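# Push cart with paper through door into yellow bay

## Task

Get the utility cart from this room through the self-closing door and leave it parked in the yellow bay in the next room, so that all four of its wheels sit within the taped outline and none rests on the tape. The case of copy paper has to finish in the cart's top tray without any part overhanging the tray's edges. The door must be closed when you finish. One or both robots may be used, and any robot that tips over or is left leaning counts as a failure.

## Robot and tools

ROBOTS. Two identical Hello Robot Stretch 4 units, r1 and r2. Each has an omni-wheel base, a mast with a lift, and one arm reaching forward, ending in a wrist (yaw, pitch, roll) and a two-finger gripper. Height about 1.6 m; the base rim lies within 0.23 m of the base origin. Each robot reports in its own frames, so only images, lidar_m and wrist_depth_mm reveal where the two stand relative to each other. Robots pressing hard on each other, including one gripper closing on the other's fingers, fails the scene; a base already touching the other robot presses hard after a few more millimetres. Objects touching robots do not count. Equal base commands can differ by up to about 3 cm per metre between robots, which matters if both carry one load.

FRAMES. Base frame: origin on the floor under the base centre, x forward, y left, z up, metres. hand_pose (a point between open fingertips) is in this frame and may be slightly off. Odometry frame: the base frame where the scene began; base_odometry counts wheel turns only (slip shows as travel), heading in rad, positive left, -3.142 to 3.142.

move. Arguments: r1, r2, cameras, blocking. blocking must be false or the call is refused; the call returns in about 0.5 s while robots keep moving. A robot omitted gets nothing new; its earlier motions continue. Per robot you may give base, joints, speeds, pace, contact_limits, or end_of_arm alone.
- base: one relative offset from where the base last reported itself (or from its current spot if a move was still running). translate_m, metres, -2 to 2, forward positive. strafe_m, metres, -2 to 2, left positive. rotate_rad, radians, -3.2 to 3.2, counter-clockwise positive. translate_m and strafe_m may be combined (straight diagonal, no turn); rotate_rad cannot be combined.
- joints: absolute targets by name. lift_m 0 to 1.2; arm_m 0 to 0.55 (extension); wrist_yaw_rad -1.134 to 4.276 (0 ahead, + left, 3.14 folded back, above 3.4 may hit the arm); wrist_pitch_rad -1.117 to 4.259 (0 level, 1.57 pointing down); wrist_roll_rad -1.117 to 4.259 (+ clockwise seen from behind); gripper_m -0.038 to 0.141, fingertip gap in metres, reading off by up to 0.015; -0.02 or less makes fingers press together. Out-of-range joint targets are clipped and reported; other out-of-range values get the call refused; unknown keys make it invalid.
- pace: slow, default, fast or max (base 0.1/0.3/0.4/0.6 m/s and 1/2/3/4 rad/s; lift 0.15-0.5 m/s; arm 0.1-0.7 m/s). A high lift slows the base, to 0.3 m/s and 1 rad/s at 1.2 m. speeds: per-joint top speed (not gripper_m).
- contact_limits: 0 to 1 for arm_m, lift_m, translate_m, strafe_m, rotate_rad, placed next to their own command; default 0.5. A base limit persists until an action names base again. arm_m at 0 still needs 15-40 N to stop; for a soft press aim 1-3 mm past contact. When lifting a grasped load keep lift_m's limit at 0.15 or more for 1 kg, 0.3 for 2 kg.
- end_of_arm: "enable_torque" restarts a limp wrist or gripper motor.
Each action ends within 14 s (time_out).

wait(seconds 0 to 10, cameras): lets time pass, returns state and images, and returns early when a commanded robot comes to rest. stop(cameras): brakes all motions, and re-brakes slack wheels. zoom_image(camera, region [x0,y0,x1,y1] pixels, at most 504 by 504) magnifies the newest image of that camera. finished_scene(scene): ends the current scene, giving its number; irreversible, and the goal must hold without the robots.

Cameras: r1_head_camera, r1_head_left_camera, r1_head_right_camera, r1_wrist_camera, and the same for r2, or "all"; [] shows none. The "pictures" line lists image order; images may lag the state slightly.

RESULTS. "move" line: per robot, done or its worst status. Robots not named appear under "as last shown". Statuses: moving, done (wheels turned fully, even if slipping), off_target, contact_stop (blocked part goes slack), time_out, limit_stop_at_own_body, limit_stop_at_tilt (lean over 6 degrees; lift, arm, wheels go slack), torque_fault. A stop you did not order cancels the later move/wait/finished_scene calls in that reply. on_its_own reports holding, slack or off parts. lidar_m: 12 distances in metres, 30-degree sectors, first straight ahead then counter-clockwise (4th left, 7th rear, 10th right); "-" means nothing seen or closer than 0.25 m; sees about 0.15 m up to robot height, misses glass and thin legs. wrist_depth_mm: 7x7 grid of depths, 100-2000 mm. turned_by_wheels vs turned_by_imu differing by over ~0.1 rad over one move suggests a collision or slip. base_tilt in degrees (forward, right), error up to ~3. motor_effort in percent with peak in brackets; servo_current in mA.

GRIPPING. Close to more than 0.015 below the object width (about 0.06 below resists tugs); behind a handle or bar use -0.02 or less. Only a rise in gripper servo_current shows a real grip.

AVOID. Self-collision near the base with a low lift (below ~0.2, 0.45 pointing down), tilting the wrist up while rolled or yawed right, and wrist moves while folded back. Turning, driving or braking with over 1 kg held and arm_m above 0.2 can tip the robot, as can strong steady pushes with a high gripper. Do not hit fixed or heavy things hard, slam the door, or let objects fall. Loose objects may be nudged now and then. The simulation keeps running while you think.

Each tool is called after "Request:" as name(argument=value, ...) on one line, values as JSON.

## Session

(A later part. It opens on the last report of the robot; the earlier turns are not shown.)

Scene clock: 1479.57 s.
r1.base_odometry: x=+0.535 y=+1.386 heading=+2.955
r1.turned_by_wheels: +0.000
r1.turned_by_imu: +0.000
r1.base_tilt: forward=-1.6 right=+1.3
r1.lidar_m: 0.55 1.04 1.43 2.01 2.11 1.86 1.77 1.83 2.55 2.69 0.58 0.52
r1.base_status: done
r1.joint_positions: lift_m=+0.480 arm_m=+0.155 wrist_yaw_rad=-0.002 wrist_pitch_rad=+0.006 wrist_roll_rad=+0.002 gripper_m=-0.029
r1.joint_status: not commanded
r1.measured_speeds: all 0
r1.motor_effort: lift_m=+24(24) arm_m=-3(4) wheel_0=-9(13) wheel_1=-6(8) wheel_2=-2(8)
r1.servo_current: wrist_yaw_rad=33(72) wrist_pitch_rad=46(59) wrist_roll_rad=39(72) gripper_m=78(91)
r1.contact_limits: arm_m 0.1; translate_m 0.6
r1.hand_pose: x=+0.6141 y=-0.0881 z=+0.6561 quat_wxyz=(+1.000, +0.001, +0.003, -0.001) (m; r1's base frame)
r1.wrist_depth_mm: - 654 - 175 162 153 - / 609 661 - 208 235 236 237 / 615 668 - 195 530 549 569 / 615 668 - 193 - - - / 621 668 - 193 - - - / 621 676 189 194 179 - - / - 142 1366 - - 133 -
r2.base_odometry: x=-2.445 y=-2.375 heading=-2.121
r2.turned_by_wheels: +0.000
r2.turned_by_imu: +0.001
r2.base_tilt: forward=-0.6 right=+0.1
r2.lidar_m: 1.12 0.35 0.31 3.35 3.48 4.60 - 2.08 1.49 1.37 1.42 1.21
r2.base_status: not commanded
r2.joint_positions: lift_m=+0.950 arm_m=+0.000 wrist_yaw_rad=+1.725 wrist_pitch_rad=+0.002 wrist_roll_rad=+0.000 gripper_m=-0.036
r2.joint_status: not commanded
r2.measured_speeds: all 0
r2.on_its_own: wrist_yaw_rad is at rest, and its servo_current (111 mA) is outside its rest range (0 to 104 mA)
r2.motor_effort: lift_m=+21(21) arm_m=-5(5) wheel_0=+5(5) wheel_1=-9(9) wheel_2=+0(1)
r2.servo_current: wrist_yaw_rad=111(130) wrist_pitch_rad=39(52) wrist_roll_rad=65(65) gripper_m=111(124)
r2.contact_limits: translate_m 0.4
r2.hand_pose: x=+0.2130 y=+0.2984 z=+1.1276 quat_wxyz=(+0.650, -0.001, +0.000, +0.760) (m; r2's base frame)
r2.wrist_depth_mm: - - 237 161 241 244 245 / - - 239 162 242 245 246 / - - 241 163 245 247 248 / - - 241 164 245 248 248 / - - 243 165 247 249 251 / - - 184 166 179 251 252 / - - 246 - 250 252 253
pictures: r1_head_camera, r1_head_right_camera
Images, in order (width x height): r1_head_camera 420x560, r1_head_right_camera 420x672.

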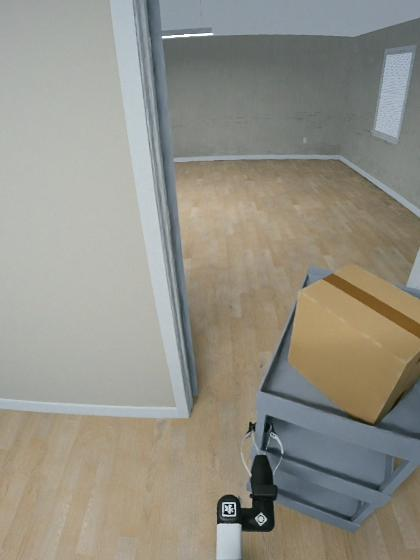

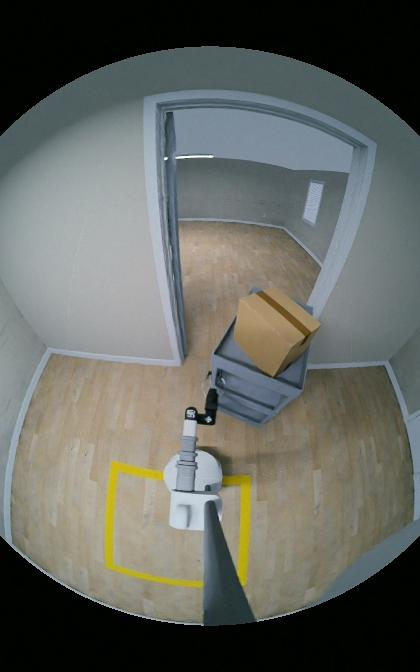

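Request:
move(r1={"base":{"translate_m":-0.06,"strafe_m":0.14},"pace":"slow","contact_limits":{"translate_m":0.6}}, cameras=[], blocking=false)

Request:
wait(seconds=5, cameras=["r1_head_left_camera"])

Request:
zoom_image(camera="r1_head_left_camera", region=[190, 230, 400, 470])

Scene clock: 1485.43 s.
move: r1 moving
r1.base_odometry: x=+0.538 y=+1.374 heading=+2.954
r1.turned_by_wheels: -0.001
r1.turned_by_imu: -0.002
r1.base_tilt: forward=-1.6 right=+1.3
r1.lidar_m: 0.54 1.04 1.44 2.03 2.12 1.85 1.76 1.86 2.54 2.68 0.59 0.53
r1.base_status: translate_m moving; strafe_m moving
r1.joint_positions: lift_m=+0.480 arm_m=+0.155 wrist_yaw_rad=-0.005 wrist_pitch_rad=+0.006 wrist_roll_rad=+0.002 gripper_m=-0.029
r1.joint_status: not commanded
r1.measured_speeds: translate_m=-0.019 strafe_m=+0.044 rotate_rad=-0.003 lift_m=+0.000 arm_m=+0.000 wrist_yaw_rad=-0.008 wrist_pitch_rad=+0.000 wrist_roll_rad=+0.000
r1.motor_effort: lift_m=+24(24) arm_m=-3(4) wheel_0=-16(16) wheel_1=+1(5) wheel_2=+0(1)
r1.servo_current: wrist_yaw_rad=52(59) wrist_pitch_rad=46(52) wrist_roll_rad=59(65) gripper_m=78(85)
r1.contact_limits: arm_m 0.1; translate_m 0.6
r1.hand_pose: x=+0.6138 y=-0.0889 z=+0.6561 quat_wxyz=(+1.000, +0.001, +0.003, -0.003) (m; r1's base frame)
r1.wrist_depth_mm: - 661 - 177 164 162 - / 609 661 - 191 235 237 238 / 609 668 - 192 535 549 569 / 609 668 - 204 - - - / 615 668 - 203 - - - / 627 668 187 196 177 - - / - 145 1397 135 - - -
r2.base_odometry: x=-2.445 y=-2.375 heading=-2.121
r2.turned_by_wheels: +0.000
r2.turned_by_imu: +0.001
r2.base_tilt: forward=-0.6 right=+0.0
r2.lidar_m: 1.14 0.33 0.32 3.36 3.46 4.62 - 2.07 1.50 1.39 1.42 1.22
r2.base_status: not commanded
r2.joint_positions: lift_m=+0.950 arm_m=+0.000 wrist_yaw_rad=+1.725 wrist_pitch_rad=+0.002 wrist_roll_rad=+0.000 gripper_m=-0.036
r2.joint_status: not commanded
r2.measured_speeds: all 0
r2.motor_effort: lift_m=+21(21) arm_m=-5(5) wheel_0=+4(5) wheel_1=-8(9) wheel_2=+0(1)
r2.servo_current: wrist_yaw_rad=111(124) wrist_pitch_rad=39(46) wrist_roll_rad=52(65) gripper_m=111(124)
r2.contact_limits: translate_m 0.4
r2.hand_pose: x=+0.2130 y=+0.2984 z=+1.1276 quat_wxyz=(+0.650, -0.001, +0.000, +0.760) (m; r2's base frame)
r2.wrist_depth_mm: - - 237 161 242 245 244 / - - 238 162 242 246 246 / - - 240 163 244 246 248 / - - 241 164 246 247 249 / - - 244 166 247 249 251 / - - 183 167 180 251 252 / - - 245 - 250 251 254
pictures: none
No camera images: "cameras" was empty.

Scene clock: 1487.73 s.
earlier move: r1 done
r1.base_odometry: x=+0.568 y=+1.238 heading=+2.956
r1.turned_by_wheels: +0.001
r1.turned_by_imu: +0.001
r1.base_tilt: forward=-1.6 right=+1.3
r1.lidar_m: 0.50 1.08 1.52 1.90 1.97 1.77 1.72 1.81 2.45 2.81 0.46 0.44
r1.base_status: done
r1.joint_positions: lift_m=+0.480 arm_m=+0.155 wrist_yaw_rad=-0.003 wrist_pitch_rad=+0.006 wrist_roll_rad=+0.002 gripper_m=-0.029
r1.joint_status: not commanded
r1.measured_speeds: all 0
r1.motor_effort: lift_m=+24(24) arm_m=-2(4) wheel_0=-2(19) wheel_1=+3(5) wheel_2=+2(3)
r1.servo_current: wrist_yaw_rad=52(65) wrist_pitch_rad=52(59) wrist_roll_rad=52(65) gripper_m=59(85)
r1.contact_limits: arm_m 0.1; translate_m 0.6
r1.hand_pose: x=+0.6140 y=-0.0882 z=+0.6561 quat_wxyz=(+1.000, +0.001, +0.003, -0.001) (m; r1's base frame)
r1.wrist_depth_mm: - - 668 152 151 163 - / - - 691 - 234 238 239 / - - 668 - - - 569 / - - 676 - - - - / - - 676 - - - - / - - 183 - 180 - 627 / - 142 176 - 178 - -
r2.base_odometry: x=-2.445 y=-2.375 heading=-2.121
r2.turned_by_wheels: +0.000
r2.turned_by_imu: +0.000
r2.base_tilt: forward=-0.6 right=+0.1
r2.lidar_m: 1.12 0.34 0.32 3.35 3.46 4.63 - 2.07 1.46 1.38 1.43 1.22
r2.base_status: not commanded
r2.joint_positions: lift_m=+0.950 arm_m=+0.000 wrist_yaw_rad=+1.725 wrist_pitch_rad=+0.002 wrist_roll_rad=+0.000 gripper_m=-0.036
r2.joint_status: not commanded
r2.measured_speeds: all 0
r2.on_its_own: wrist_yaw_rad is at rest, and its servo_current (124 mA) is outside its rest range (0 to 104 mA)
r2.motor_effort: lift_m=+20(21) arm_m=-4(5) wheel_0=+4(5) wheel_1=-9(9) wheel_2=+0(1)
r2.servo_current: wrist_yaw_rad=124(130) wrist_pitch_rad=39(52) wrist_roll_rad=39(65) gripper_m=117(124)
r2.contact_limits: translate_m 0.4
r2.hand_pose: x=+0.2130 y=+0.2984 z=+1.1276 quat_wxyz=(+0.650, -0.001, +0.000, +0.760) (m; r2's base frame)
r2.wrist_depth_mm: - - 237 161 242 244 245 / - - 239 163 244 245 246 / - - 240 164 245 246 247 / - - 242 164 245 247 249 / - - 244 165 247 248 250 / - - 183 166 179 250 253 / - - 246 - 250 251 254
wait: 2.30 of 5 s (r1 has come to rest)
pictures: r1_head_left_camera
Images, in order (width x height): r1_head_left_camera 420x672.

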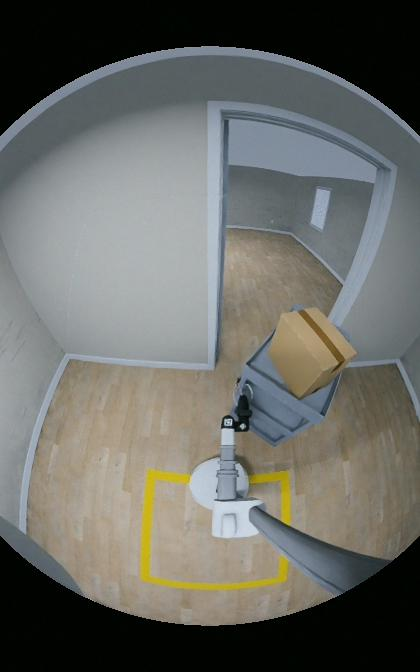

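Scaled by 2.100 from the camera's 420x672 image, which has a finer 600x960 frame.

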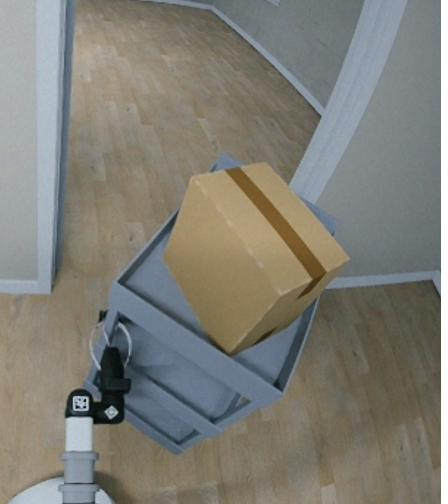

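Request:
move(r1={"base":{"translate_m":-0.25,"strafe_m":0.04},"pace":"slow","contact_limits":{"translate_m":0.6}}, cameras=[], blocking=false)

Request:
wait(seconds=6, cameras=["r1_head_left_camera"])

Request:
zoom_image(camera="r1_head_left_camera", region=[190, 230, 400, 470])

Scene clock: 1497.30 s.
move: r1 moving
r1.base_odometry: x=+0.580 y=+1.233 heading=+2.955
r1.turned_by_wheels: +0.000
r1.turned_by_imu: -0.001
r1.base_tilt: forward=-1.6 right=+1.3
r1.lidar_m: 0.51 1.11 1.52 1.89 1.99 1.77 1.69 1.79 2.43 2.82 0.44 0.44
r1.base_status: translate_m moving; strafe_m moving
r1.joint_positions: lift_m=+0.480 arm_m=+0.155 wrist_yaw_rad=-0.003 wrist_pitch_rad=+0.006 wrist_roll_rad=+0.002 gripper_m=-0.029
r1.joint_status: not commanded
r1.measured_speeds: translate_m=-0.050 strafe_m=+0.008 rotate_rad=+0.001 lift_m=+0.000 arm_m=+0.000 wrist_yaw_rad=+0.000 wrist_pitch_rad=+0.000 wrist_roll_rad=+0.000
r1.motor_effort: lift_m=+24(24) arm_m=-1(4) wheel_0=-12(12) wheel_1=-4(6) wheel_2=+7(7)
r1.servo_current: wrist_yaw_rad=52(59) wrist_pitch_rad=52(52) wrist_roll_rad=52(59) gripper_m=59(65)
r1.contact_limits: arm_m 0.1; translate_m 0.6
r1.hand_pose: x=+0.6141 y=-0.0882 z=+0.6561 quat_wxyz=(+1.000, +0.001, +0.003, -0.001) (m; r1's base frame)
r1.wrist_depth_mm: - - 676 157 160 161 - / - - 683 - 233 236 236 / - - 683 - - - 559 / - - 707 181 - - - / - - 707 180 - - - / - - 188 183 181 - 627 / - 137 175 140 179 - -
r2.base_odometry: x=-2.445 y=-2.375 heading=-2.121
r2.turned_by_wheels: +0.000
r2.turned_by_imu: +0.001
r2.base_tilt: forward=-0.6 right=+0.1
r2.lidar_m: 1.15 0.34 0.30 3.36 3.45 4.62 - 2.08 1.47 1.37 1.44 1.19
r2.base_status: not commanded
r2.joint_positions: lift_m=+0.950 arm_m=+0.000 wrist_yaw_rad=+1.725 wrist_pitch_rad=+0.002 wrist_roll_rad=+0.000 gripper_m=-0.036
r2.joint_status: not commanded
r2.measured_speeds: all 0
r2.motor_effort: lift_m=+20(21) arm_m=-5(5) wheel_0=+5(5) wheel_1=-9(9) wheel_2=+0(0)
r2.servo_current: wrist_yaw_rad=104(130) wrist_pitch_rad=39(39) wrist_roll_rad=39(59) gripper_m=117(117)
r2.contact_limits: translate_m 0.4
r2.hand_pose: x=+0.2130 y=+0.2984 z=+1.1276 quat_wxyz=(+0.650, -0.001, +0.000, +0.760) (m; r2's base frame)
r2.wrist_depth_mm: - - 238 161 242 244 245 / - - 239 162 243 245 246 / - - 240 163 244 247 248 / - - 242 164 245 247 250 / - - 243 165 246 248 252 / - - 184 166 179 250 253 / - - 245 - 249 251 254
pictures: none
No camera images: "cameras" was empty.

Scene clock: 1500.60 s.
earlier move: r1 done
r1.base_odometry: x=+0.806 y=+1.152 heading=+2.956
r1.turned_by_wheels: +0.001
r1.turned_by_imu: +0.002
r1.base_tilt: forward=-1.6 right=+1.3
r1.lidar_m: 0.51 1.34 1.84 1.86 1.92 1.54 1.46 1.53 2.11 2.84 0.52 0.49
r1.base_status: done
r1.joint_positions: lift_m=+0.480 arm_m=+0.155 wrist_yaw_rad=+0.001 wrist_pitch_rad=+0.006 wrist_roll_rad=+0.002 gripper_m=-0.029
r1.joint_status: not commanded
r1.measured_speeds: all 0
r1.motor_effort: lift_m=+24(24) arm_m=-4(4) wheel_0=+0(12) wheel_1=-3(6) wheel_2=+5(10)
r1.servo_current: wrist_yaw_rad=46(72) wrist_pitch_rad=46(52) wrist_roll_rad=59(72) gripper_m=59(65)
r1.contact_limits: arm_m 0.1; translate_m 0.6
r1.hand_pose: x=+0.6144 y=-0.0870 z=+0.6561 quat_wxyz=(+1.000, +0.001, +0.003, +0.001) (m; r1's base frame)
r1.wrist_depth_mm: - - - 155 160 162 - / - - 931 209 233 236 239 / - - 946 - - 549 569 / - - 931 - - - - / - - 931 - - - - / - - 181 182 - 661 - / - 136 175 - 158 - -
r2.base_odometry: x=-2.445 y=-2.375 heading=-2.121
r2.turned_by_wheels: +0.000
r2.turned_by_imu: +0.000
r2.base_tilt: forward=-0.6 right=+0.0
r2.lidar_m: 1.14 0.36 0.30 3.37 3.46 4.63 - 2.08 1.44 1.39 1.44 1.22
r2.base_status: not commanded
r2.joint_positions: lift_m=+0.950 arm_m=+0.000 wrist_yaw_rad=+1.725 wrist_pitch_rad=+0.002 wrist_roll_rad=+0.000 gripper_m=-0.036
r2.joint_status: not commanded
r2.measured_speeds: all 0
r2.on_its_own: wrist_yaw_rad is at rest, and its servo_current (124 mA) is outside its rest range (0 to 104 mA)
r2.motor_effort: lift_m=+20(21) arm_m=-4(5) wheel_0=+5(5) wheel_1=-8(9) wheel_2=+0(1)
r2.servo_current: wrist_yaw_rad=124(130) wrist_pitch_rad=39(46) wrist_roll_rad=52(59) gripper_m=111(117)
r2.contact_limits: translate_m 0.4
r2.hand_pose: x=+0.2130 y=+0.2984 z=+1.1276 quat_wxyz=(+0.650, -0.001, +0.000, +0.760) (m; r2's base frame)
r2.wrist_depth_mm: - - 238 162 242 243 244 / - - 239 163 242 245 247 / - - 240 163 245 246 248 / - - 241 163 245 247 249 / - - 244 166 247 248 250 / - - 184 166 179 250 252 / - - 246 - 249 251 253
wait: 3.30 of 6 s (r1 has come to rest)
pictures: r1_head_left_camera
Images, in order (width x height): r1_head_left_camera 420x672.

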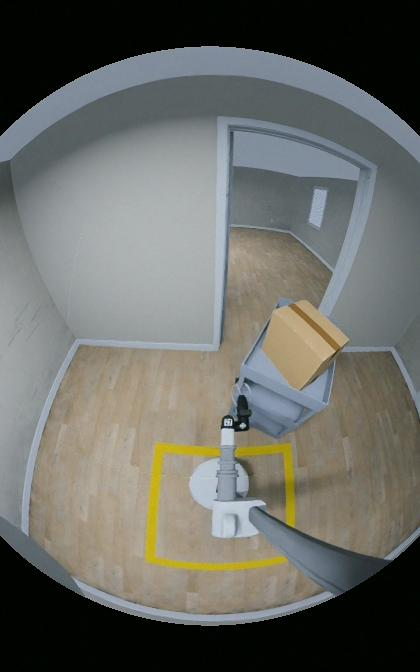

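Scaled by 2.100 from the camera's 420x672 image, which has a finer 600x960 frame.

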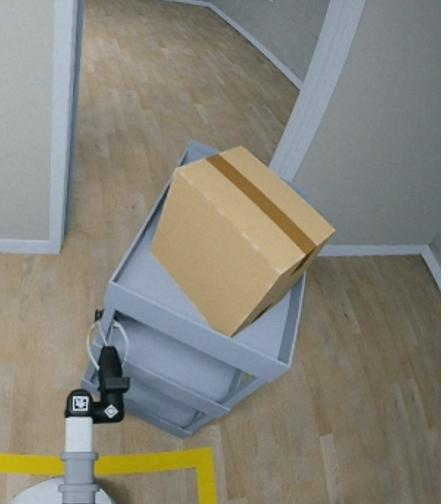

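Request:
move(r1={"base":{"translate_m":-0.7,"strafe_m":0.06},"pace":"slow","contact_limits":{"translate_m":0.6}}, cameras=[], blocking=false)

Request:
wait(seconds=10, cameras=["r1_head_left_camera","r1_wrist_camera"])

Request:
zoom_image(camera="r1_head_left_camera", region=[130, 250, 400, 630])

Scene clock: 1510.73 s.
move: r1 moving
r1.base_odometry: x=+0.818 y=+1.149 heading=+2.956
r1.turned_by_wheels: +0.000
r1.turned_by_imu: +0.000
r1.base_tilt: forward=-1.5 right=+1.2
r1.lidar_m: 0.48 1.36 1.87 1.85 1.93 1.53 1.46 1.50 2.08 2.83 0.53 0.49
r1.base_status: translate_m moving; strafe_m moving
r1.joint_positions: lift_m=+0.480 arm_m=+0.155 wrist_yaw_rad=+0.001 wrist_pitch_rad=+0.006 wrist_roll_rad=+0.002 gripper_m=-0.029
r1.joint_status: not commanded
r1.measured_speeds: translate_m=-0.049 strafe_m=+0.004 rotate_rad=+0.002 lift_m=+0.000 arm_m=+0.000 wrist_yaw_rad=+0.000 wrist_pitch_rad=+0.000 wrist_roll_rad=+0.000
r1.motor_effort: lift_m=+24(24) arm_m=-4(4) wheel_0=-4(4) wheel_1=-2(6) wheel_2=+10(10)
r1.servo_current: wrist_yaw_rad=46(59) wrist_pitch_rad=39(52) wrist_roll_rad=39(65) gripper_m=52(59)
r1.contact_limits: arm_m 0.1; translate_m 0.6
r1.hand_pose: x=+0.6144 y=-0.0870 z=+0.6561 quat_wxyz=(+1.000, +0.001, +0.003, +0.001) (m; r1's base frame)
r1.wrist_depth_mm: - - - 155 161 162 - / - - 931 - 233 237 239 / - - 946 - - 549 569 / - - 960 - - - - / - - 946 - - - - / - - 181 183 488 668 - / - 143 172 - 159 - -
r2.base_odometry: x=-2.445 y=-2.375 heading=-2.121
r2.turned_by_wheels: +0.000
r2.turned_by_imu: +0.001
r2.base_tilt: forward=-0.7 right=+0.0
r2.lidar_m: 1.16 0.37 0.30 3.35 3.47 4.62 - 2.07 1.48 1.40 1.43 1.22
r2.base_status: not commanded
r2.joint_positions: lift_m=+0.950 arm_m=+0.000 wrist_yaw_rad=+1.725 wrist_pitch_rad=+0.002 wrist_roll_rad=+0.000 gripper_m=-0.036
r2.joint_status: not commanded
r2.measured_speeds: all 0
r2.motor_effort: lift_m=+21(21) arm_m=-5(5) wheel_0=+4(5) wheel_1=-9(9) wheel_2=+0(1)
r2.servo_current: wrist_yaw_rad=124(124) wrist_pitch_rad=33(46) wrist_roll_rad=46(52) gripper_m=117(124)
r2.contact_limits: translate_m 0.4
r2.hand_pose: x=+0.2130 y=+0.2984 z=+1.1276 quat_wxyz=(+0.650, -0.001, +0.000, +0.760) (m; r2's base frame)
r2.wrist_depth_mm: - - 237 161 241 244 245 / - - 238 163 242 245 246 / - - 240 163 244 246 247 / - - 241 164 245 248 248 / - - 244 166 247 248 251 / - - 183 166 179 251 252 / - - 245 - 250 251 254
pictures: none
No camera images: "cameras" was empty.

Scene clock: 1518.53 s.
earlier move: r1 done
r1.base_odometry: x=+1.483 y=+0.964 heading=+2.955
r1.turned_by_wheels: -0.001
r1.turned_by_imu: +0.000
r1.base_tilt: forward=-1.5 right=+1.3
r1.lidar_m: 0.52 2.09 1.86 1.78 1.14 0.80 0.75 0.82 1.14 2.92 2.91 0.56
r1.base_status: done
r1.joint_positions: lift_m=+0.480 arm_m=+0.155 wrist_yaw_rad=+0.002 wrist_pitch_rad=+0.006 wrist_roll_rad=+0.002 gripper_m=-0.029
r1.joint_status: not commanded
r1.measured_speeds: all 0
r1.motor_effort: lift_m=+24(24) arm_m=-4(4) wheel_0=-4(8) wheel_1=-3(7) wheel_2=+2(10)
r1.servo_current: wrist_yaw_rad=46(78) wrist_pitch_rad=46(59) wrist_roll_rad=52(72) gripper_m=59(65)
r1.contact_limits: arm_m 0.1; translate_m 0.6
r1.hand_pose: x=+0.6144 y=-0.0870 z=+0.6561 quat_wxyz=(+1.000, +0.001, +0.003, +0.001) (m; r1's base frame)
r1.wrist_depth_mm: - - - 158 159 161 161 / - - - 209 235 236 237 / - - - - 521 544 442 / - - - - - - - / - - - 166 - - - / - - 183 184 173 - - / 1537 146 185 143 150 - -
r2.base_odometry: x=-2.445 y=-2.375 heading=-2.121
r2.turned_by_wheels: +0.000
r2.turned_by_imu: +0.001
r2.base_tilt: forward=-0.7 right=+0.0
r2.lidar_m: 1.14 0.30 0.32 3.35 3.46 4.63 - 2.07 1.44 1.40 1.44 1.19
r2.base_status: not commanded
r2.joint_positions: lift_m=+0.950 arm_m=+0.000 wrist_yaw_rad=+1.725 wrist_pitch_rad=+0.002 wrist_roll_rad=+0.000 gripper_m=-0.036
r2.joint_status: not commanded
r2.measured_speeds: all 0
r2.on_its_own: wrist_yaw_rad is at rest, and its servo_current (117 mA) is outside its rest range (0 to 104 mA)
r2.motor_effort: lift_m=+20(21) arm_m=-5(5) wheel_0=+4(5) wheel_1=-9(9) wheel_2=+0(1)
r2.servo_current: wrist_yaw_rad=117(130) wrist_pitch_rad=39(46) wrist_roll_rad=52(65) gripper_m=111(124)
r2.contact_limits: translate_m 0.4
r2.hand_pose: x=+0.2130 y=+0.2984 z=+1.1276 quat_wxyz=(+0.650, -0.001, +0.000, +0.760) (m; r2's base frame)
r2.wrist_depth_mm: - - 238 161 241 244 245 / - - 238 162 243 245 247 / - - 240 163 245 246 246 / - - 241 164 245 247 249 / - - 243 165 247 250 251 / - - 185 166 179 251 252 / - - 246 - 250 251 253
wait: 7.80 of 10 s (r1 has come to rest)
pictures: r1_head_left_camera, r1_wrist_camera
Images, in order (width x height): r1_head_left_camera 420x672, r1_wrist_camera 616x392.

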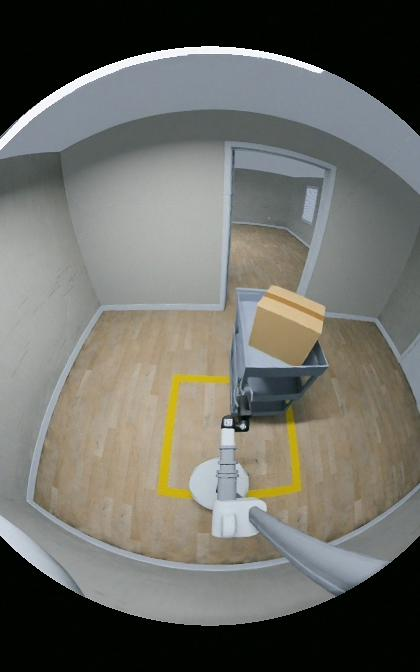

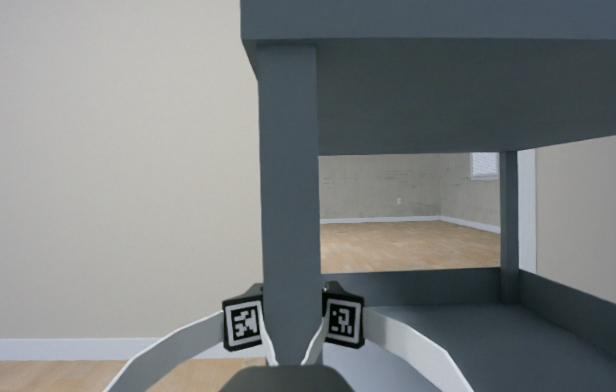

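Scaled by 1.326 from the camera's 420x672 image, which has a finer 600x960 frame.

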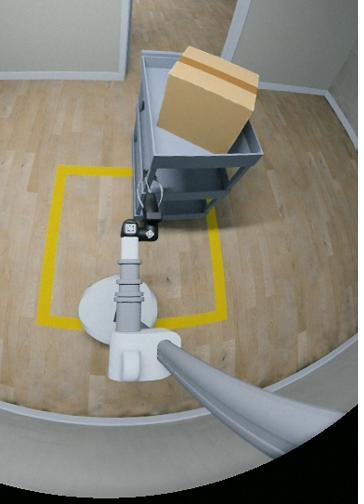

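Request:
move(r1={"base":{"translate_m":-0.32,"strafe_m":0.19},"pace":"slow","contact_limits":{"translate_m":0.6}}, cameras=[], blocking=false)

Request:
wait(seconds=10, cameras=["r1_head_left_camera","r1_head_camera"])

Request:
zoom_image(camera="r1_head_left_camera", region=[130, 250, 400, 630])

Scene clock: 1531.13 s.
move: r1 moving
r1.base_odometry: x=+1.494 y=+0.954 heading=+2.955
r1.turned_by_wheels: +0.000
r1.turned_by_imu: -0.001
r1.base_tilt: forward=-1.6 right=+1.3
r1.lidar_m: 0.54 2.07 1.88 1.78 1.10 0.79 0.75 0.79 1.10 2.93 2.89 0.56
r1.base_status: translate_m moving; strafe_m moving
r1.joint_positions: lift_m=+0.480 arm_m=+0.155 wrist_yaw_rad=+0.001 wrist_pitch_rad=+0.006 wrist_roll_rad=+0.002 gripper_m=-0.029
r1.joint_status: not commanded
r1.measured_speeds: translate_m=-0.050 strafe_m=+0.029 rotate_rad=-0.002 lift_m=+0.000 arm_m=+0.000 wrist_yaw_rad=-0.001 wrist_pitch_rad=+0.000 wrist_roll_rad=+0.000
r1.motor_effort: lift_m=+24(24) arm_m=-4(4) wheel_0=-10(10) wheel_1=+2(3) wheel_2=+6(8)
r1.servo_current: wrist_yaw_rad=39(65) wrist_pitch_rad=46(52) wrist_roll_rad=46(59) gripper_m=52(65)
r1.contact_limits: arm_m 0.1; translate_m 0.6
r1.hand_pose: x=+0.6144 y=-0.0870 z=+0.6561 quat_wxyz=(+1.000, +0.001, +0.003, +0.001) (m; r1's base frame)
r1.wrist_depth_mm: - - - 162 163 165 166 / - - - 189 229 229 256 / - - - - 504 517 413 / - - - - - - - / - - - 170 - - - / - - 180 185 177 - - / 1464 143 179 154 144 - -
r2.base_odometry: x=-2.445 y=-2.375 heading=-2.121
r2.turned_by_wheels: +0.000
r2.turned_by_imu: +0.002
r2.base_tilt: forward=-0.7 right=+0.0
r2.lidar_m: 1.15 0.33 0.30 3.35 3.44 4.62 - 2.08 1.48 1.39 1.44 1.21
r2.base_status: not commanded
r2.joint_positions: lift_m=+0.950 arm_m=+0.000 wrist_yaw_rad=+1.725 wrist_pitch_rad=+0.002 wrist_roll_rad=+0.000 gripper_m=-0.036
r2.joint_status: not commanded
r2.measured_speeds: all 0
r2.motor_effort: lift_m=+20(21) arm_m=-4(5) wheel_0=+4(4) wheel_1=-9(9) wheel_2=+0(1)
r2.servo_current: wrist_yaw_rad=117(124) wrist_pitch_rad=39(46) wrist_roll_rad=39(52) gripper_m=111(117)
r2.contact_limits: translate_m 0.4
r2.hand_pose: x=+0.2130 y=+0.2984 z=+1.1276 quat_wxyz=(+0.650, -0.001, +0.000, +0.760) (m; r2's base frame)
r2.wrist_depth_mm: - - 238 160 242 244 246 / - - 239 162 242 245 247 / - - 240 163 244 245 248 / - - 241 163 245 249 249 / - - 243 166 246 249 251 / - - 184 166 180 250 252 / - - 245 - 251 251 253
pictures: none
No camera images: "cameras" was empty.

Scene clock: 1535.50 s.
earlier move: r1 done
r1.base_odometry: x=+1.762 y=+0.718 heading=+2.955
r1.turned_by_wheels: +0.000
r1.turned_by_imu: -0.002
r1.base_tilt: forward=-1.6 right=+1.3
r1.lidar_m: 0.54 2.34 1.68 1.60 0.68 0.48 0.43 0.46 0.70 1.81 3.24 0.54
r1.base_status: done
r1.joint_positions: lift_m=+0.480 arm_m=+0.155 wrist_yaw_rad=-0.002 wrist_pitch_rad=+0.006 wrist_roll_rad=+0.002 gripper_m=-0.029
r1.joint_status: not commanded
r1.measured_speeds: all 0
r1.motor_effort: lift_m=+24(24) arm_m=-4(4) wheel_0=-7(14) wheel_1=+3(5) wheel_2=+0(8)
r1.servo_current: wrist_yaw_rad=59(72) wrist_pitch_rad=39(52) wrist_roll_rad=46(72) gripper_m=52(65)
r1.contact_limits: arm_m 0.1; translate_m 0.6
r1.hand_pose: x=+0.6141 y=-0.0881 z=+0.6561 quat_wxyz=(+1.000, +0.001, +0.003, -0.001) (m; r1's base frame)
r1.wrist_depth_mm: - - - 162 162 163 164 / - - - 188 230 230 229 / - - - - 512 512 517 / - - - - - - - / - - - 169 - - - / - - 182 186 178 - - / 1661 1499 178 147 146 - -
r2.base_odometry: x=-2.445 y=-2.375 heading=-2.121
r2.turned_by_wheels: +0.000
r2.turned_by_imu: +0.001
r2.base_tilt: forward=-0.7 right=+0.0
r2.lidar_m: 1.15 0.35 0.32 3.38 3.48 4.64 - 2.04 1.45 1.38 1.43 1.22
r2.base_status: not commanded
r2.joint_positions: lift_m=+0.950 arm_m=+0.000 wrist_yaw_rad=+1.725 wrist_pitch_rad=+0.002 wrist_roll_rad=+0.000 gripper_m=-0.036
r2.joint_status: not commanded
r2.measured_speeds: all 0
r2.on_its_own: wrist_yaw_rad is at rest, and its servo_current (117 mA) is outside its rest range (0 to 104 mA)
r2.motor_effort: lift_m=+20(21) arm_m=-4(5) wheel_0=+4(5) wheel_1=-9(9) wheel_2=+0(1)
r2.servo_current: wrist_yaw_rad=117(124) wrist_pitch_rad=39(52) wrist_roll_rad=33(59) gripper_m=124(124)
r2.contact_limits: translate_m 0.4
r2.hand_pose: x=+0.2130 y=+0.2984 z=+1.1276 quat_wxyz=(+0.650, -0.001, +0.000, +0.760) (m; r2's base frame)
r2.wrist_depth_mm: - - 237 161 242 244 245 / - - 238 162 242 244 246 / - - 240 163 244 246 248 / - - 242 163 245 246 250 / - - 242 166 247 248 252 / - - 184 166 179 250 252 / - - 244 - 250 251 254
wait: 4.37 of 10 s (r1 has come to rest)
pictures: r1_head_camera, r1_head_left_camera
Images, in order (width x height): r1_head_camera 420x560, r1_head_left_camera 420x672.

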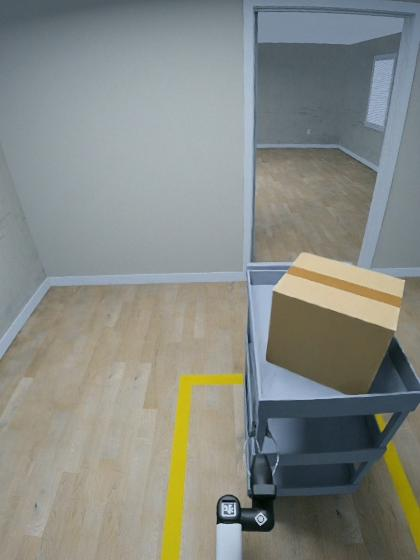

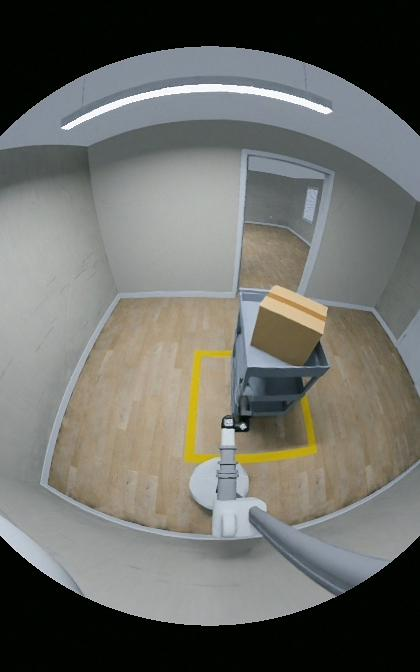

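Scaled by 1.326 from the camera's 420x672 image, which has a finer 600x960 frame.

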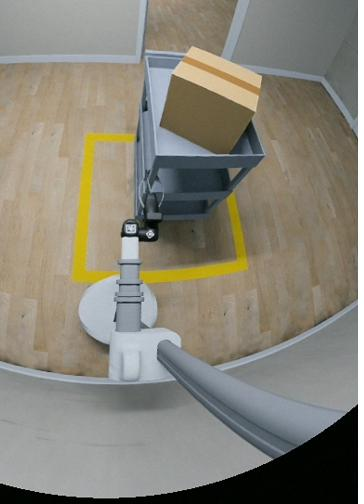

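Request:
move(r1={"base":{"translate_m":-0.07,"strafe_m":0.06},"joints":{"arm_m":0.01},"pace":"slow","contact_limits":{"translate_m":0.6,"arm_m":0.6}}, cameras=[], blocking=false)

Request:
wait(seconds=5, cameras=["r1_head_left_camera","r1_head_camera"])

Request:
zoom_image(camera="r1_head_left_camera", region=[130, 250, 400, 630])

Scene clock: 1543.30 s.
move: r1 moving
r1.base_odometry: x=+1.770 y=+0.708 heading=+2.955
r1.turned_by_wheels: +0.000
r1.turned_by_imu: -0.001
r1.base_tilt: forward=-1.6 right=+1.3
r1.lidar_m: 0.52 2.29 1.68 1.57 0.66 0.46 0.43 0.45 0.65 1.79 0.74 0.55
r1.base_status: translate_m moving; strafe_m moving
r1.joint_positions: lift_m=+0.480 arm_m=+0.143 wrist_yaw_rad=-0.002 wrist_pitch_rad=+0.006 wrist_roll_rad=+0.002 gripper_m=-0.029
r1.joint_status: arm_m moving
r1.measured_speeds: translate_m=-0.038 strafe_m=+0.033 rotate_rad=+0.000 lift_m=+0.000 arm_m=-0.048 wrist_yaw_rad=+0.000 wrist_pitch_rad=+0.000 wrist_roll_rad=+0.000
r1.motor_effort: lift_m=+24(24) arm_m=-7(9) wheel_0=-8(13) wheel_1=+2(5) wheel_2=+6(6)
r1.servo_current: wrist_yaw_rad=65(72) wrist_pitch_rad=46(52) wrist_roll_rad=33(59) gripper_m=52(59)
r1.contact_limits: arm_m 0.6; translate_m 0.6
r1.hand_pose: x=+0.6017 y=-0.0881 z=+0.6561 quat_wxyz=(+1.000, +0.001, +0.003, -0.001) (m; r1's base frame)
r1.wrist_depth_mm: - - - 162 163 163 164 / - - - 187 231 229 254 / - - - - 512 512 517 / - - - - - - - / - - - 170 - - - / - - 183 185 177 - - / 1576 1537 177 150 144 - -
r2.base_odometry: x=-2.445 y=-2.375 heading=-2.121
r2.turned_by_wheels: +0.000
r2.turned_by_imu: +0.001
r2.base_tilt: forward=-0.6 right=+0.0
r2.lidar_m: 1.15 0.34 0.31 3.36 3.45 4.63 - 2.06 1.44 1.38 1.45 1.21
r2.base_status: not commanded
r2.joint_positions: lift_m=+0.950 arm_m=+0.000 wrist_yaw_rad=+1.725 wrist_pitch_rad=+0.002 wrist_roll_rad=+0.000 gripper_m=-0.036
r2.joint_status: not commanded
r2.measured_speeds: all 0
r2.motor_effort: lift_m=+20(21) arm_m=-4(5) wheel_0=+4(5) wheel_1=-8(9) wheel_2=+0(1)
r2.servo_current: wrist_yaw_rad=117(124) wrist_pitch_rad=39(46) wrist_roll_rad=46(59) gripper_m=117(117)
r2.contact_limits: translate_m 0.4
r2.hand_pose: x=+0.2130 y=+0.2984 z=+1.1276 quat_wxyz=(+0.650, -0.001, +0.000, +0.760) (m; r2's base frame)
r2.wrist_depth_mm: - - 236 161 242 244 245 / - - 239 162 242 245 245 / - - 240 163 244 246 248 / - - 240 163 246 248 249 / - - 244 165 247 249 250 / - - 184 166 179 250 252 / - - 245 - 249 252 253
pictures: none
No camera images: "cameras" was empty.

Scene clock: 1545.53 s.
earlier move: r1 done
r1.base_odometry: x=+1.819 y=+0.646 heading=+2.956
r1.turned_by_wheels: +0.001
r1.turned_by_imu: +0.001
r1.base_tilt: forward=-1.6 right=+1.3
r1.lidar_m: 0.41 2.26 1.63 1.53 0.56 0.40 0.38 0.41 0.56 1.57 0.60 0.40
r1.base_status: done
r1.joint_positions: lift_m=+0.480 arm_m=+0.010 wrist_yaw_rad=+0.002 wrist_pitch_rad=+0.006 wrist_roll_rad=+0.002 gripper_m=-0.029
r1.joint_status: all done
r1.measured_speeds: all 0
r1.motor_effort: lift_m=+24(24) arm_m=-6(9) wheel_0=+0(13) wheel_1=+2(5) wheel_2=+4(8)
r1.servo_current: wrist_yaw_rad=59(72) wrist_pitch_rad=52(52) wrist_roll_rad=65(72) gripper_m=52(65)
r1.contact_limits: arm_m 0.6; translate_m 0.6
r1.hand_pose: x=+0.4696 y=-0.0870 z=+0.6561 quat_wxyz=(+1.000, +0.001, +0.003, +0.001) (m; r1's base frame)
r1.wrist_depth_mm: - - - 161 162 163 165 / - - - 231 236 241 277 / - - - - 525 569 - / - - - - - - - / - - - - - - - / - - 190 181 170 - - / 1661 1464 185 127 145 - -
r2.base_odometry: x=-2.445 y=-2.375 heading=-2.121
r2.turned_by_wheels: +0.000
r2.turned_by_imu: +0.000
r2.base_tilt: forward=-0.6 right=+0.1
r2.lidar_m: 1.15 0.34 0.31 3.35 3.48 4.61 - 2.07 1.48 1.39 1.44 1.21
r2.base_status: not commanded
r2.joint_positions: lift_m=+0.950 arm_m=+0.000 wrist_yaw_rad=+1.725 wrist_pitch_rad=+0.002 wrist_roll_rad=+0.000 gripper_m=-0.036
r2.joint_status: not commanded
r2.measured_speeds: all 0
r2.on_its_own: wrist_yaw_rad is at rest, and its servo_current (124 mA) is outside its rest range (0 to 104 mA)
r2.motor_effort: lift_m=+20(21) arm_m=-5(5) wheel_0=+4(5) wheel_1=-9(9) wheel_2=+0(1)
r2.servo_current: wrist_yaw_rad=124(124) wrist_pitch_rad=39(46) wrist_roll_rad=46(65) gripper_m=111(124)
r2.contact_limits: translate_m 0.4
r2.hand_pose: x=+0.2130 y=+0.2984 z=+1.1276 quat_wxyz=(+0.650, -0.001, +0.000, +0.760) (m; r2's base frame)
r2.wrist_depth_mm: - - 238 161 241 244 245 / - - 239 162 242 246 246 / - - 241 163 245 246 248 / - - 242 163 245 248 250 / - - 244 165 247 248 250 / - - 183 166 179 251 252 / - - 245 - 251 251 254
wait: 2.23 of 5 s (r1 has come to rest)
pictures: r1_head_camera, r1_head_left_camera
Images, in order (width x height): r1_head_camera 420x560, r1_head_left_camera 420x672.

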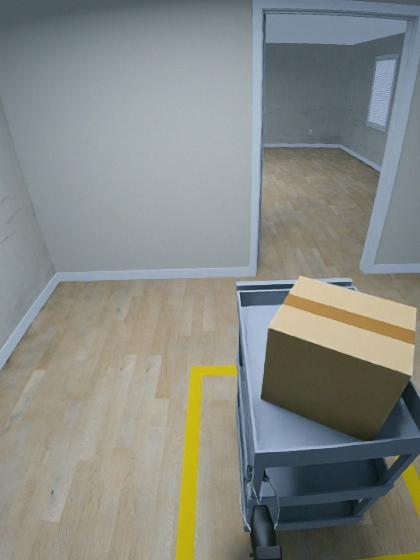

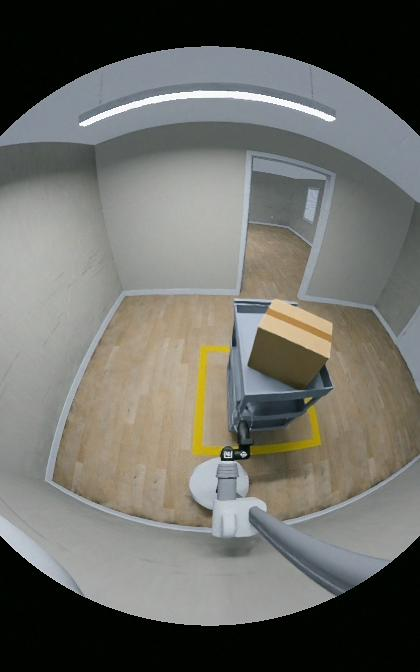

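Scaled by 1.326 from the camera's 420x672 image, which has a finer 600x960 frame.

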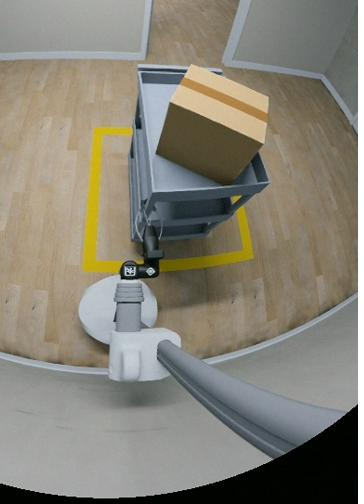

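Request:
move(r1={"joints":{"gripper_m":0.08}}, cameras=[], blocking=false)

Request:
wait(seconds=2.5, cameras=[])

Request:
move(r1={"base":{"translate_m":-0.09},"pace":"slow","contact_limits":{"translate_m":0.2}}, cameras=[], blocking=false)

Request:
wait(seconds=3, cameras=["r1_wrist_camera","r1_head_left_camera"])

Request:
zoom_image(camera="r1_head_left_camera", region=[180, 280, 380, 480])

Scene clock: 1559.60 s.
move: r1 moving
r1.base_odometry: x=+1.819 y=+0.646 heading=+2.956
r1.turned_by_wheels: +0.000
r1.turned_by_imu: -0.001
r1.base_tilt: forward=-1.6 right=+1.3
r1.lidar_m: 0.39 2.23 1.60 1.54 0.57 0.41 0.39 0.40 0.58 1.57 0.57 0.42
r1.base_status: not commanded
r1.joint_positions: lift_m=+0.480 arm_m=+0.010 wrist_yaw_rad=+0.002 wrist_pitch_rad=+0.006 wrist_roll_rad=+0.002 gripper_m=-0.004
r1.joint_status: gripper_m moving
r1.measured_speeds: all 0
r1.motor_effort: lift_m=+24(24) arm_m=-4(6) wheel_0=+0(1) wheel_1=+2(2) wheel_2=+3(4)
r1.servo_current: wrist_yaw_rad=39(52) wrist_pitch_rad=52(52) wrist_roll_rad=39(59) gripper_m=72(72)
r1.contact_limits: arm_m 0.6; translate_m 0.6
r1.hand_pose: x=+0.4695 y=-0.0870 z=+0.6561 quat_wxyz=(+1.000, +0.001, +0.003, +0.001) (m; r1's base frame)
r1.wrist_depth_mm: - - - 163 164 164 164 / - - - 230 236 240 276 / - - - - 530 554 - / - - - - - - - / - - - - - - - / - - 189 185 171 - - / 1661 1499 1397 135 142 - -
r2.base_odometry: x=-2.445 y=-2.375 heading=-2.121
r2.turned_by_wheels: +0.000
r2.turned_by_imu: +0.002
r2.base_tilt: forward=-0.7 right=+0.1
r2.lidar_m: 1.14 0.32 0.31 3.33 3.47 4.62 - 2.04 1.45 1.38 1.43 1.20
r2.base_status: not commanded
r2.joint_positions: lift_m=+0.950 arm_m=+0.000 wrist_yaw_rad=+1.725 wrist_pitch_rad=+0.002 wrist_roll_rad=+0.000 gripper_m=-0.036
r2.joint_status: not commanded
r2.measured_speeds: all 0
r2.motor_effort: lift_m=+21(21) arm_m=-4(5) wheel_0=+4(5) wheel_1=-9(9) wheel_2=+0(1)
r2.servo_current: wrist_yaw_rad=111(137) wrist_pitch_rad=39(46) wrist_roll_rad=46(59) gripper_m=111(124)
r2.contact_limits: translate_m 0.4
r2.hand_pose: x=+0.2130 y=+0.2984 z=+1.1276 quat_wxyz=(+0.650, -0.001, +0.000, +0.760) (m; r2's base frame)
r2.wrist_depth_mm: - - 238 161 242 244 245 / - - 239 162 243 245 246 / - - 239 163 245 245 248 / - - 243 164 245 247 249 / - - 243 166 247 249 251 / - - 184 166 179 250 253 / - - 244 - 250 251 254
pictures: none
No camera images: "cameras" was empty.

Scene clock: 1560.90 s.
earlier move: r1 done
r1.base_odometry: x=+1.819 y=+0.646 heading=+2.955
r1.turned_by_wheels: +0.000
r1.turned_by_imu: +0.000
r1.base_tilt: forward=-1.6 right=+1.2
r1.lidar_m: 0.38 2.24 1.62 1.54 0.56 0.41 0.37 0.39 0.59 1.61 0.59 0.41
r1.base_status: not commanded
r1.joint_positions: lift_m=+0.480 arm_m=+0.010 wrist_yaw_rad=+0.002 wrist_pitch_rad=+0.006 wrist_roll_rad=+0.002 gripper_m=+0.080
r1.joint_status: all done
r1.measured_speeds: all 0
r1.motor_effort: lift_m=+24(24) arm_m=-4(6) wheel_0=+0(1) wheel_1=+1(2) wheel_2=+2(4)
r1.servo_current: wrist_yaw_rad=33(72) wrist_pitch_rad=52(52) wrist_roll_rad=33(65) gripper_m=46(91)
r1.contact_limits: arm_m 0.6; translate_m 0.6
r1.hand_pose: x=+0.4695 y=-0.0870 z=+0.6561 quat_wxyz=(+1.000, +0.001, +0.003, +0.001) (m; r1's base frame)
r1.wrist_depth_mm: - - - 164 165 165 166 / - - - 227 229 230 230 / - - - - 508 521 530 / - - - - - - - / - - - - - - - / - - 194 - 186 - - / 1618 1499 1464 138 - - -
r2.base_odometry: x=-2.445 y=-2.375 heading=-2.121
r2.turned_by_wheels: +0.000
r2.turned_by_imu: +0.000
r2.base_tilt: forward=-0.7 right=+0.0
r2.lidar_m: 1.15 0.32 0.30 3.35 3.43 4.61 - 2.07 1.46 1.37 1.44 1.22
r2.base_status: not commanded
r2.joint_positions: lift_m=+0.950 arm_m=+0.000 wrist_yaw_rad=+1.725 wrist_pitch_rad=+0.002 wrist_roll_rad=+0.000 gripper_m=-0.036
r2.joint_status: not commanded
r2.measured_speeds: all 0
r2.on_its_own: wrist_yaw_rad is at rest, and its servo_current (124 mA) is outside its rest range (0 to 104 mA)
r2.motor_effort: lift_m=+21(21) arm_m=-4(5) wheel_0=+4(5) wheel_1=-9(9) wheel_2=+0(1)
r2.servo_current: wrist_yaw_rad=124(137) wrist_pitch_rad=39(46) wrist_roll_rad=46(59) gripper_m=111(124)
r2.contact_limits: translate_m 0.4
r2.hand_pose: x=+0.2130 y=+0.2984 z=+1.1276 quat_wxyz=(+0.650, -0.001, +0.000, +0.760) (m; r2's base frame)
r2.wrist_depth_mm: - - 239 161 242 244 245 / - - 239 162 243 245 248 / - - 240 163 244 246 248 / - - 241 164 246 247 248 / - - 243 166 246 249 250 / - - 184 167 179 250 253 / - - 245 - 250 251 253
wait: 1.30 of 2.5 s (r1 has come to rest)
pictures: none
No camera images: "cameras" was empty.

Scene clock: 1561.40 s.
move: r1 moving
r1.base_odometry: x=+1.832 y=+0.644 heading=+2.955
r1.turned_by_wheels: +0.000
r1.turned_by_imu: +0.000
r1.base_tilt: forward=-1.6 right=+1.3
r1.lidar_m: 0.40 2.20 1.60 1.52 0.56 0.38 0.35 0.40 0.56 1.51 0.61 0.43
r1.base_status: translate_m moving
r1.joint_positions: lift_m=+0.480 arm_m=+0.010 wrist_yaw_rad=+0.002 wrist_pitch_rad=+0.006 wrist_roll_rad=+0.002 gripper_m=+0.080
r1.joint_status: not commanded
r1.measured_speeds: translate_m=-0.049 strafe_m=+0.000 rotate_rad=-0.002 lift_m=+0.000 arm_m=+0.000 wrist_yaw_rad=+0.000 wrist_pitch_rad=+0.000 wrist_roll_rad=+0.000
r1.motor_effort: lift_m=+24(24) arm_m=-4(4) wheel_0=-7(7) wheel_1=-2(6) wheel_2=+6(7)
r1.servo_current: wrist_yaw_rad=52(65) wrist_pitch_rad=46(52) wrist_roll_rad=46(59) gripper_m=46(52)
r1.contact_limits: arm_m 0.6; translate_m 0.2
r1.hand_pose: x=+0.4695 y=-0.0870 z=+0.6561 quat_wxyz=(+1.000, +0.001, +0.003, +0.001) (m; r1's base frame)
r1.wrist_depth_mm: - - - 175 176 175 176 / - - - 227 229 230 230 / - - - - 508 521 530 / - - - 183 - - - / - - - - - - - / - - 190 - 186 - - / 1661 1499 1464 138 - - -
r2.base_odometry: x=-2.445 y=-2.375 heading=-2.121
r2.turned_by_wheels: +0.000
r2.turned_by_imu: +0.000
r2.base_tilt: forward=-0.6 right=+0.0
r2.lidar_m: 1.13 0.34 0.32 3.36 3.45 4.62 - 2.08 1.47 1.37 1.41 1.20
r2.base_status: not commanded
r2.joint_positions: lift_m=+0.950 arm_m=+0.000 wrist_yaw_rad=+1.725 wrist_pitch_rad=+0.002 wrist_roll_rad=+0.000 gripper_m=-0.036
r2.joint_status: not commanded
r2.measured_speeds: all 0
r2.motor_effort: lift_m=+20(21) arm_m=-5(5) wheel_0=+4(5) wheel_1=-9(9) wheel_2=+0(1)
r2.servo_current: wrist_yaw_rad=111(124) wrist_pitch_rad=46(46) wrist_roll_rad=46(52) gripper_m=111(117)
r2.contact_limits: translate_m 0.4
r2.hand_pose: x=+0.2130 y=+0.2984 z=+1.1276 quat_wxyz=(+0.650, -0.001, +0.000, +0.760) (m; r2's base frame)
r2.wrist_depth_mm: - - 238 161 241 243 245 / - - 238 162 243 245 246 / - - 240 163 245 245 249 / - - 241 163 246 248 249 / - - 243 166 246 249 250 / - - 184 166 179 250 252 / - - 244 - 250 251 253
pictures: none
No camera images: "cameras" was empty.

Scene clock: 1563.07 s.
earlier move: r1 done
r1.base_odometry: x=+1.908 y=+0.629 heading=+2.955
r1.turned_by_wheels: +0.000
r1.turned_by_imu: +0.000
r1.base_tilt: forward=-1.6 right=+1.3
r1.lidar_m: 0.49 2.24 1.60 1.28 0.43 0.30 0.29 0.30 0.43 1.23 0.71 0.49
r1.base_status: done
r1.joint_positions: lift_m=+0.480 arm_m=+0.010 wrist_yaw_rad=+0.002 wrist_pitch_rad=+0.006 wrist_roll_rad=+0.002 gripper_m=+0.080
r1.joint_status: not commanded
r1.measured_speeds: all 0
r1.motor_effort: lift_m=+24(24) arm_m=-4(5) wheel_0=-4(7) wheel_1=-1(6) wheel_2=+1(7)
r1.servo_current: wrist_yaw_rad=46(65) wrist_pitch_rad=46(52) wrist_roll_rad=39(65) gripper_m=39(52)
r1.contact_limits: arm_m 0.6; translate_m 0.2
r1.hand_pose: x=+0.4695 y=-0.0870 z=+0.6561 quat_wxyz=(+1.000, +0.001, +0.003, +0.001) (m; r1's base frame)
r1.wrist_depth_mm: - - - 252 253 253 255 / - - - 253 253 254 256 / - - - 338 508 521 530 / - - - 262 - - - / - - - - - - - / - - 198 262 186 - - / 1661 1464 1464 137 - - -
r2.base_odometry: x=-2.445 y=-2.375 heading=-2.121
r2.turned_by_wheels: +0.000
r2.turned_by_imu: +0.000
r2.base_tilt: forward=-0.7 right=+0.0
r2.lidar_m: 1.14 0.33 0.31 3.36 3.49 4.60 - 2.08 1.47 1.38 1.45 1.19
r2.base_status: not commanded
r2.joint_positions: lift_m=+0.950 arm_m=+0.000 wrist_yaw_rad=+1.725 wrist_pitch_rad=+0.002 wrist_roll_rad=+0.000 gripper_m=-0.036
r2.joint_status: not commanded
r2.measured_speeds: all 0
r2.on_its_own: wrist_yaw_rad is at rest, and its servo_current (111 mA) is outside its rest range (0 to 104 mA)
r2.motor_effort: lift_m=+20(21) arm_m=-4(5) wheel_0=+4(5) wheel_1=-8(9) wheel_2=+0(1)
r2.servo_current: wrist_yaw_rad=111(124) wrist_pitch_rad=46(46) wrist_roll_rad=52(59) gripper_m=117(117)
r2.contact_limits: translate_m 0.4
r2.hand_pose: x=+0.2130 y=+0.2984 z=+1.1276 quat_wxyz=(+0.650, -0.001, +0.000, +0.760) (m; r2's base frame)
r2.wrist_depth_mm: - - 237 161 241 244 245 / - - 239 163 243 244 247 / - - 240 163 244 247 248 / - - 241 164 245 249 249 / - - 244 166 248 249 251 / - - 183 166 179 250 252 / - - 245 - 250 250 253
wait: 1.67 of 3 s (r1 has come to rest)
pictures: r1_head_left_camera, r1_wrist_camera
Images, in order (width x height): r1_head_left_camera 420x672, r1_wrist_camera 616x392.

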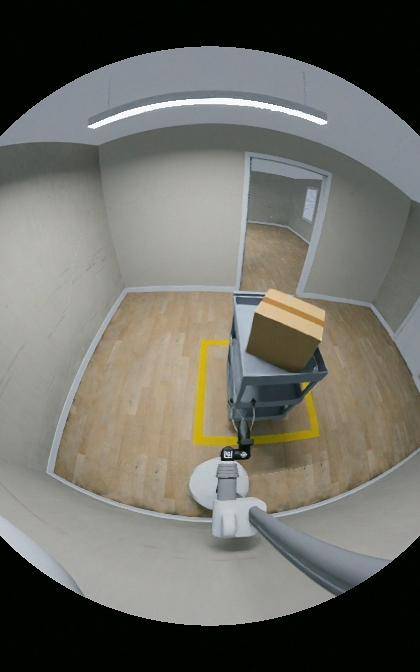

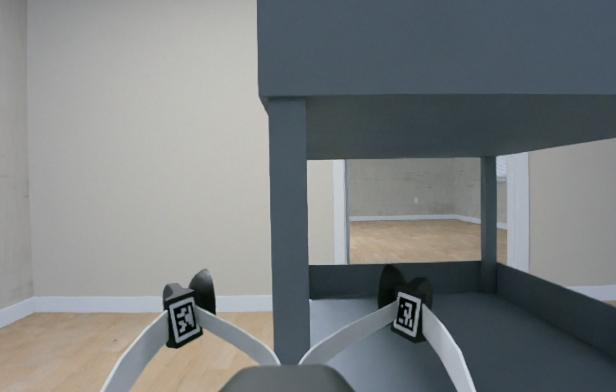

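Scaled by 2.520 from the camera's 420x672 image, which has a finer 600x960 frame.

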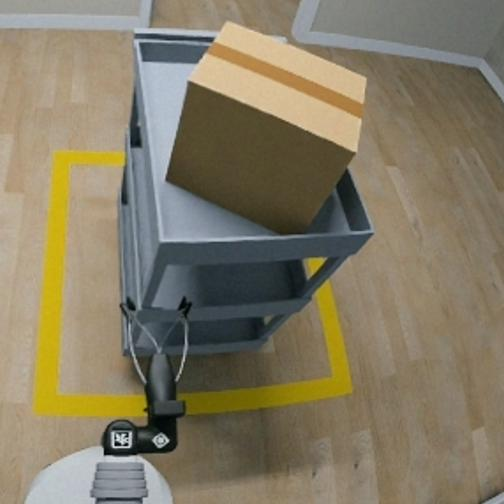

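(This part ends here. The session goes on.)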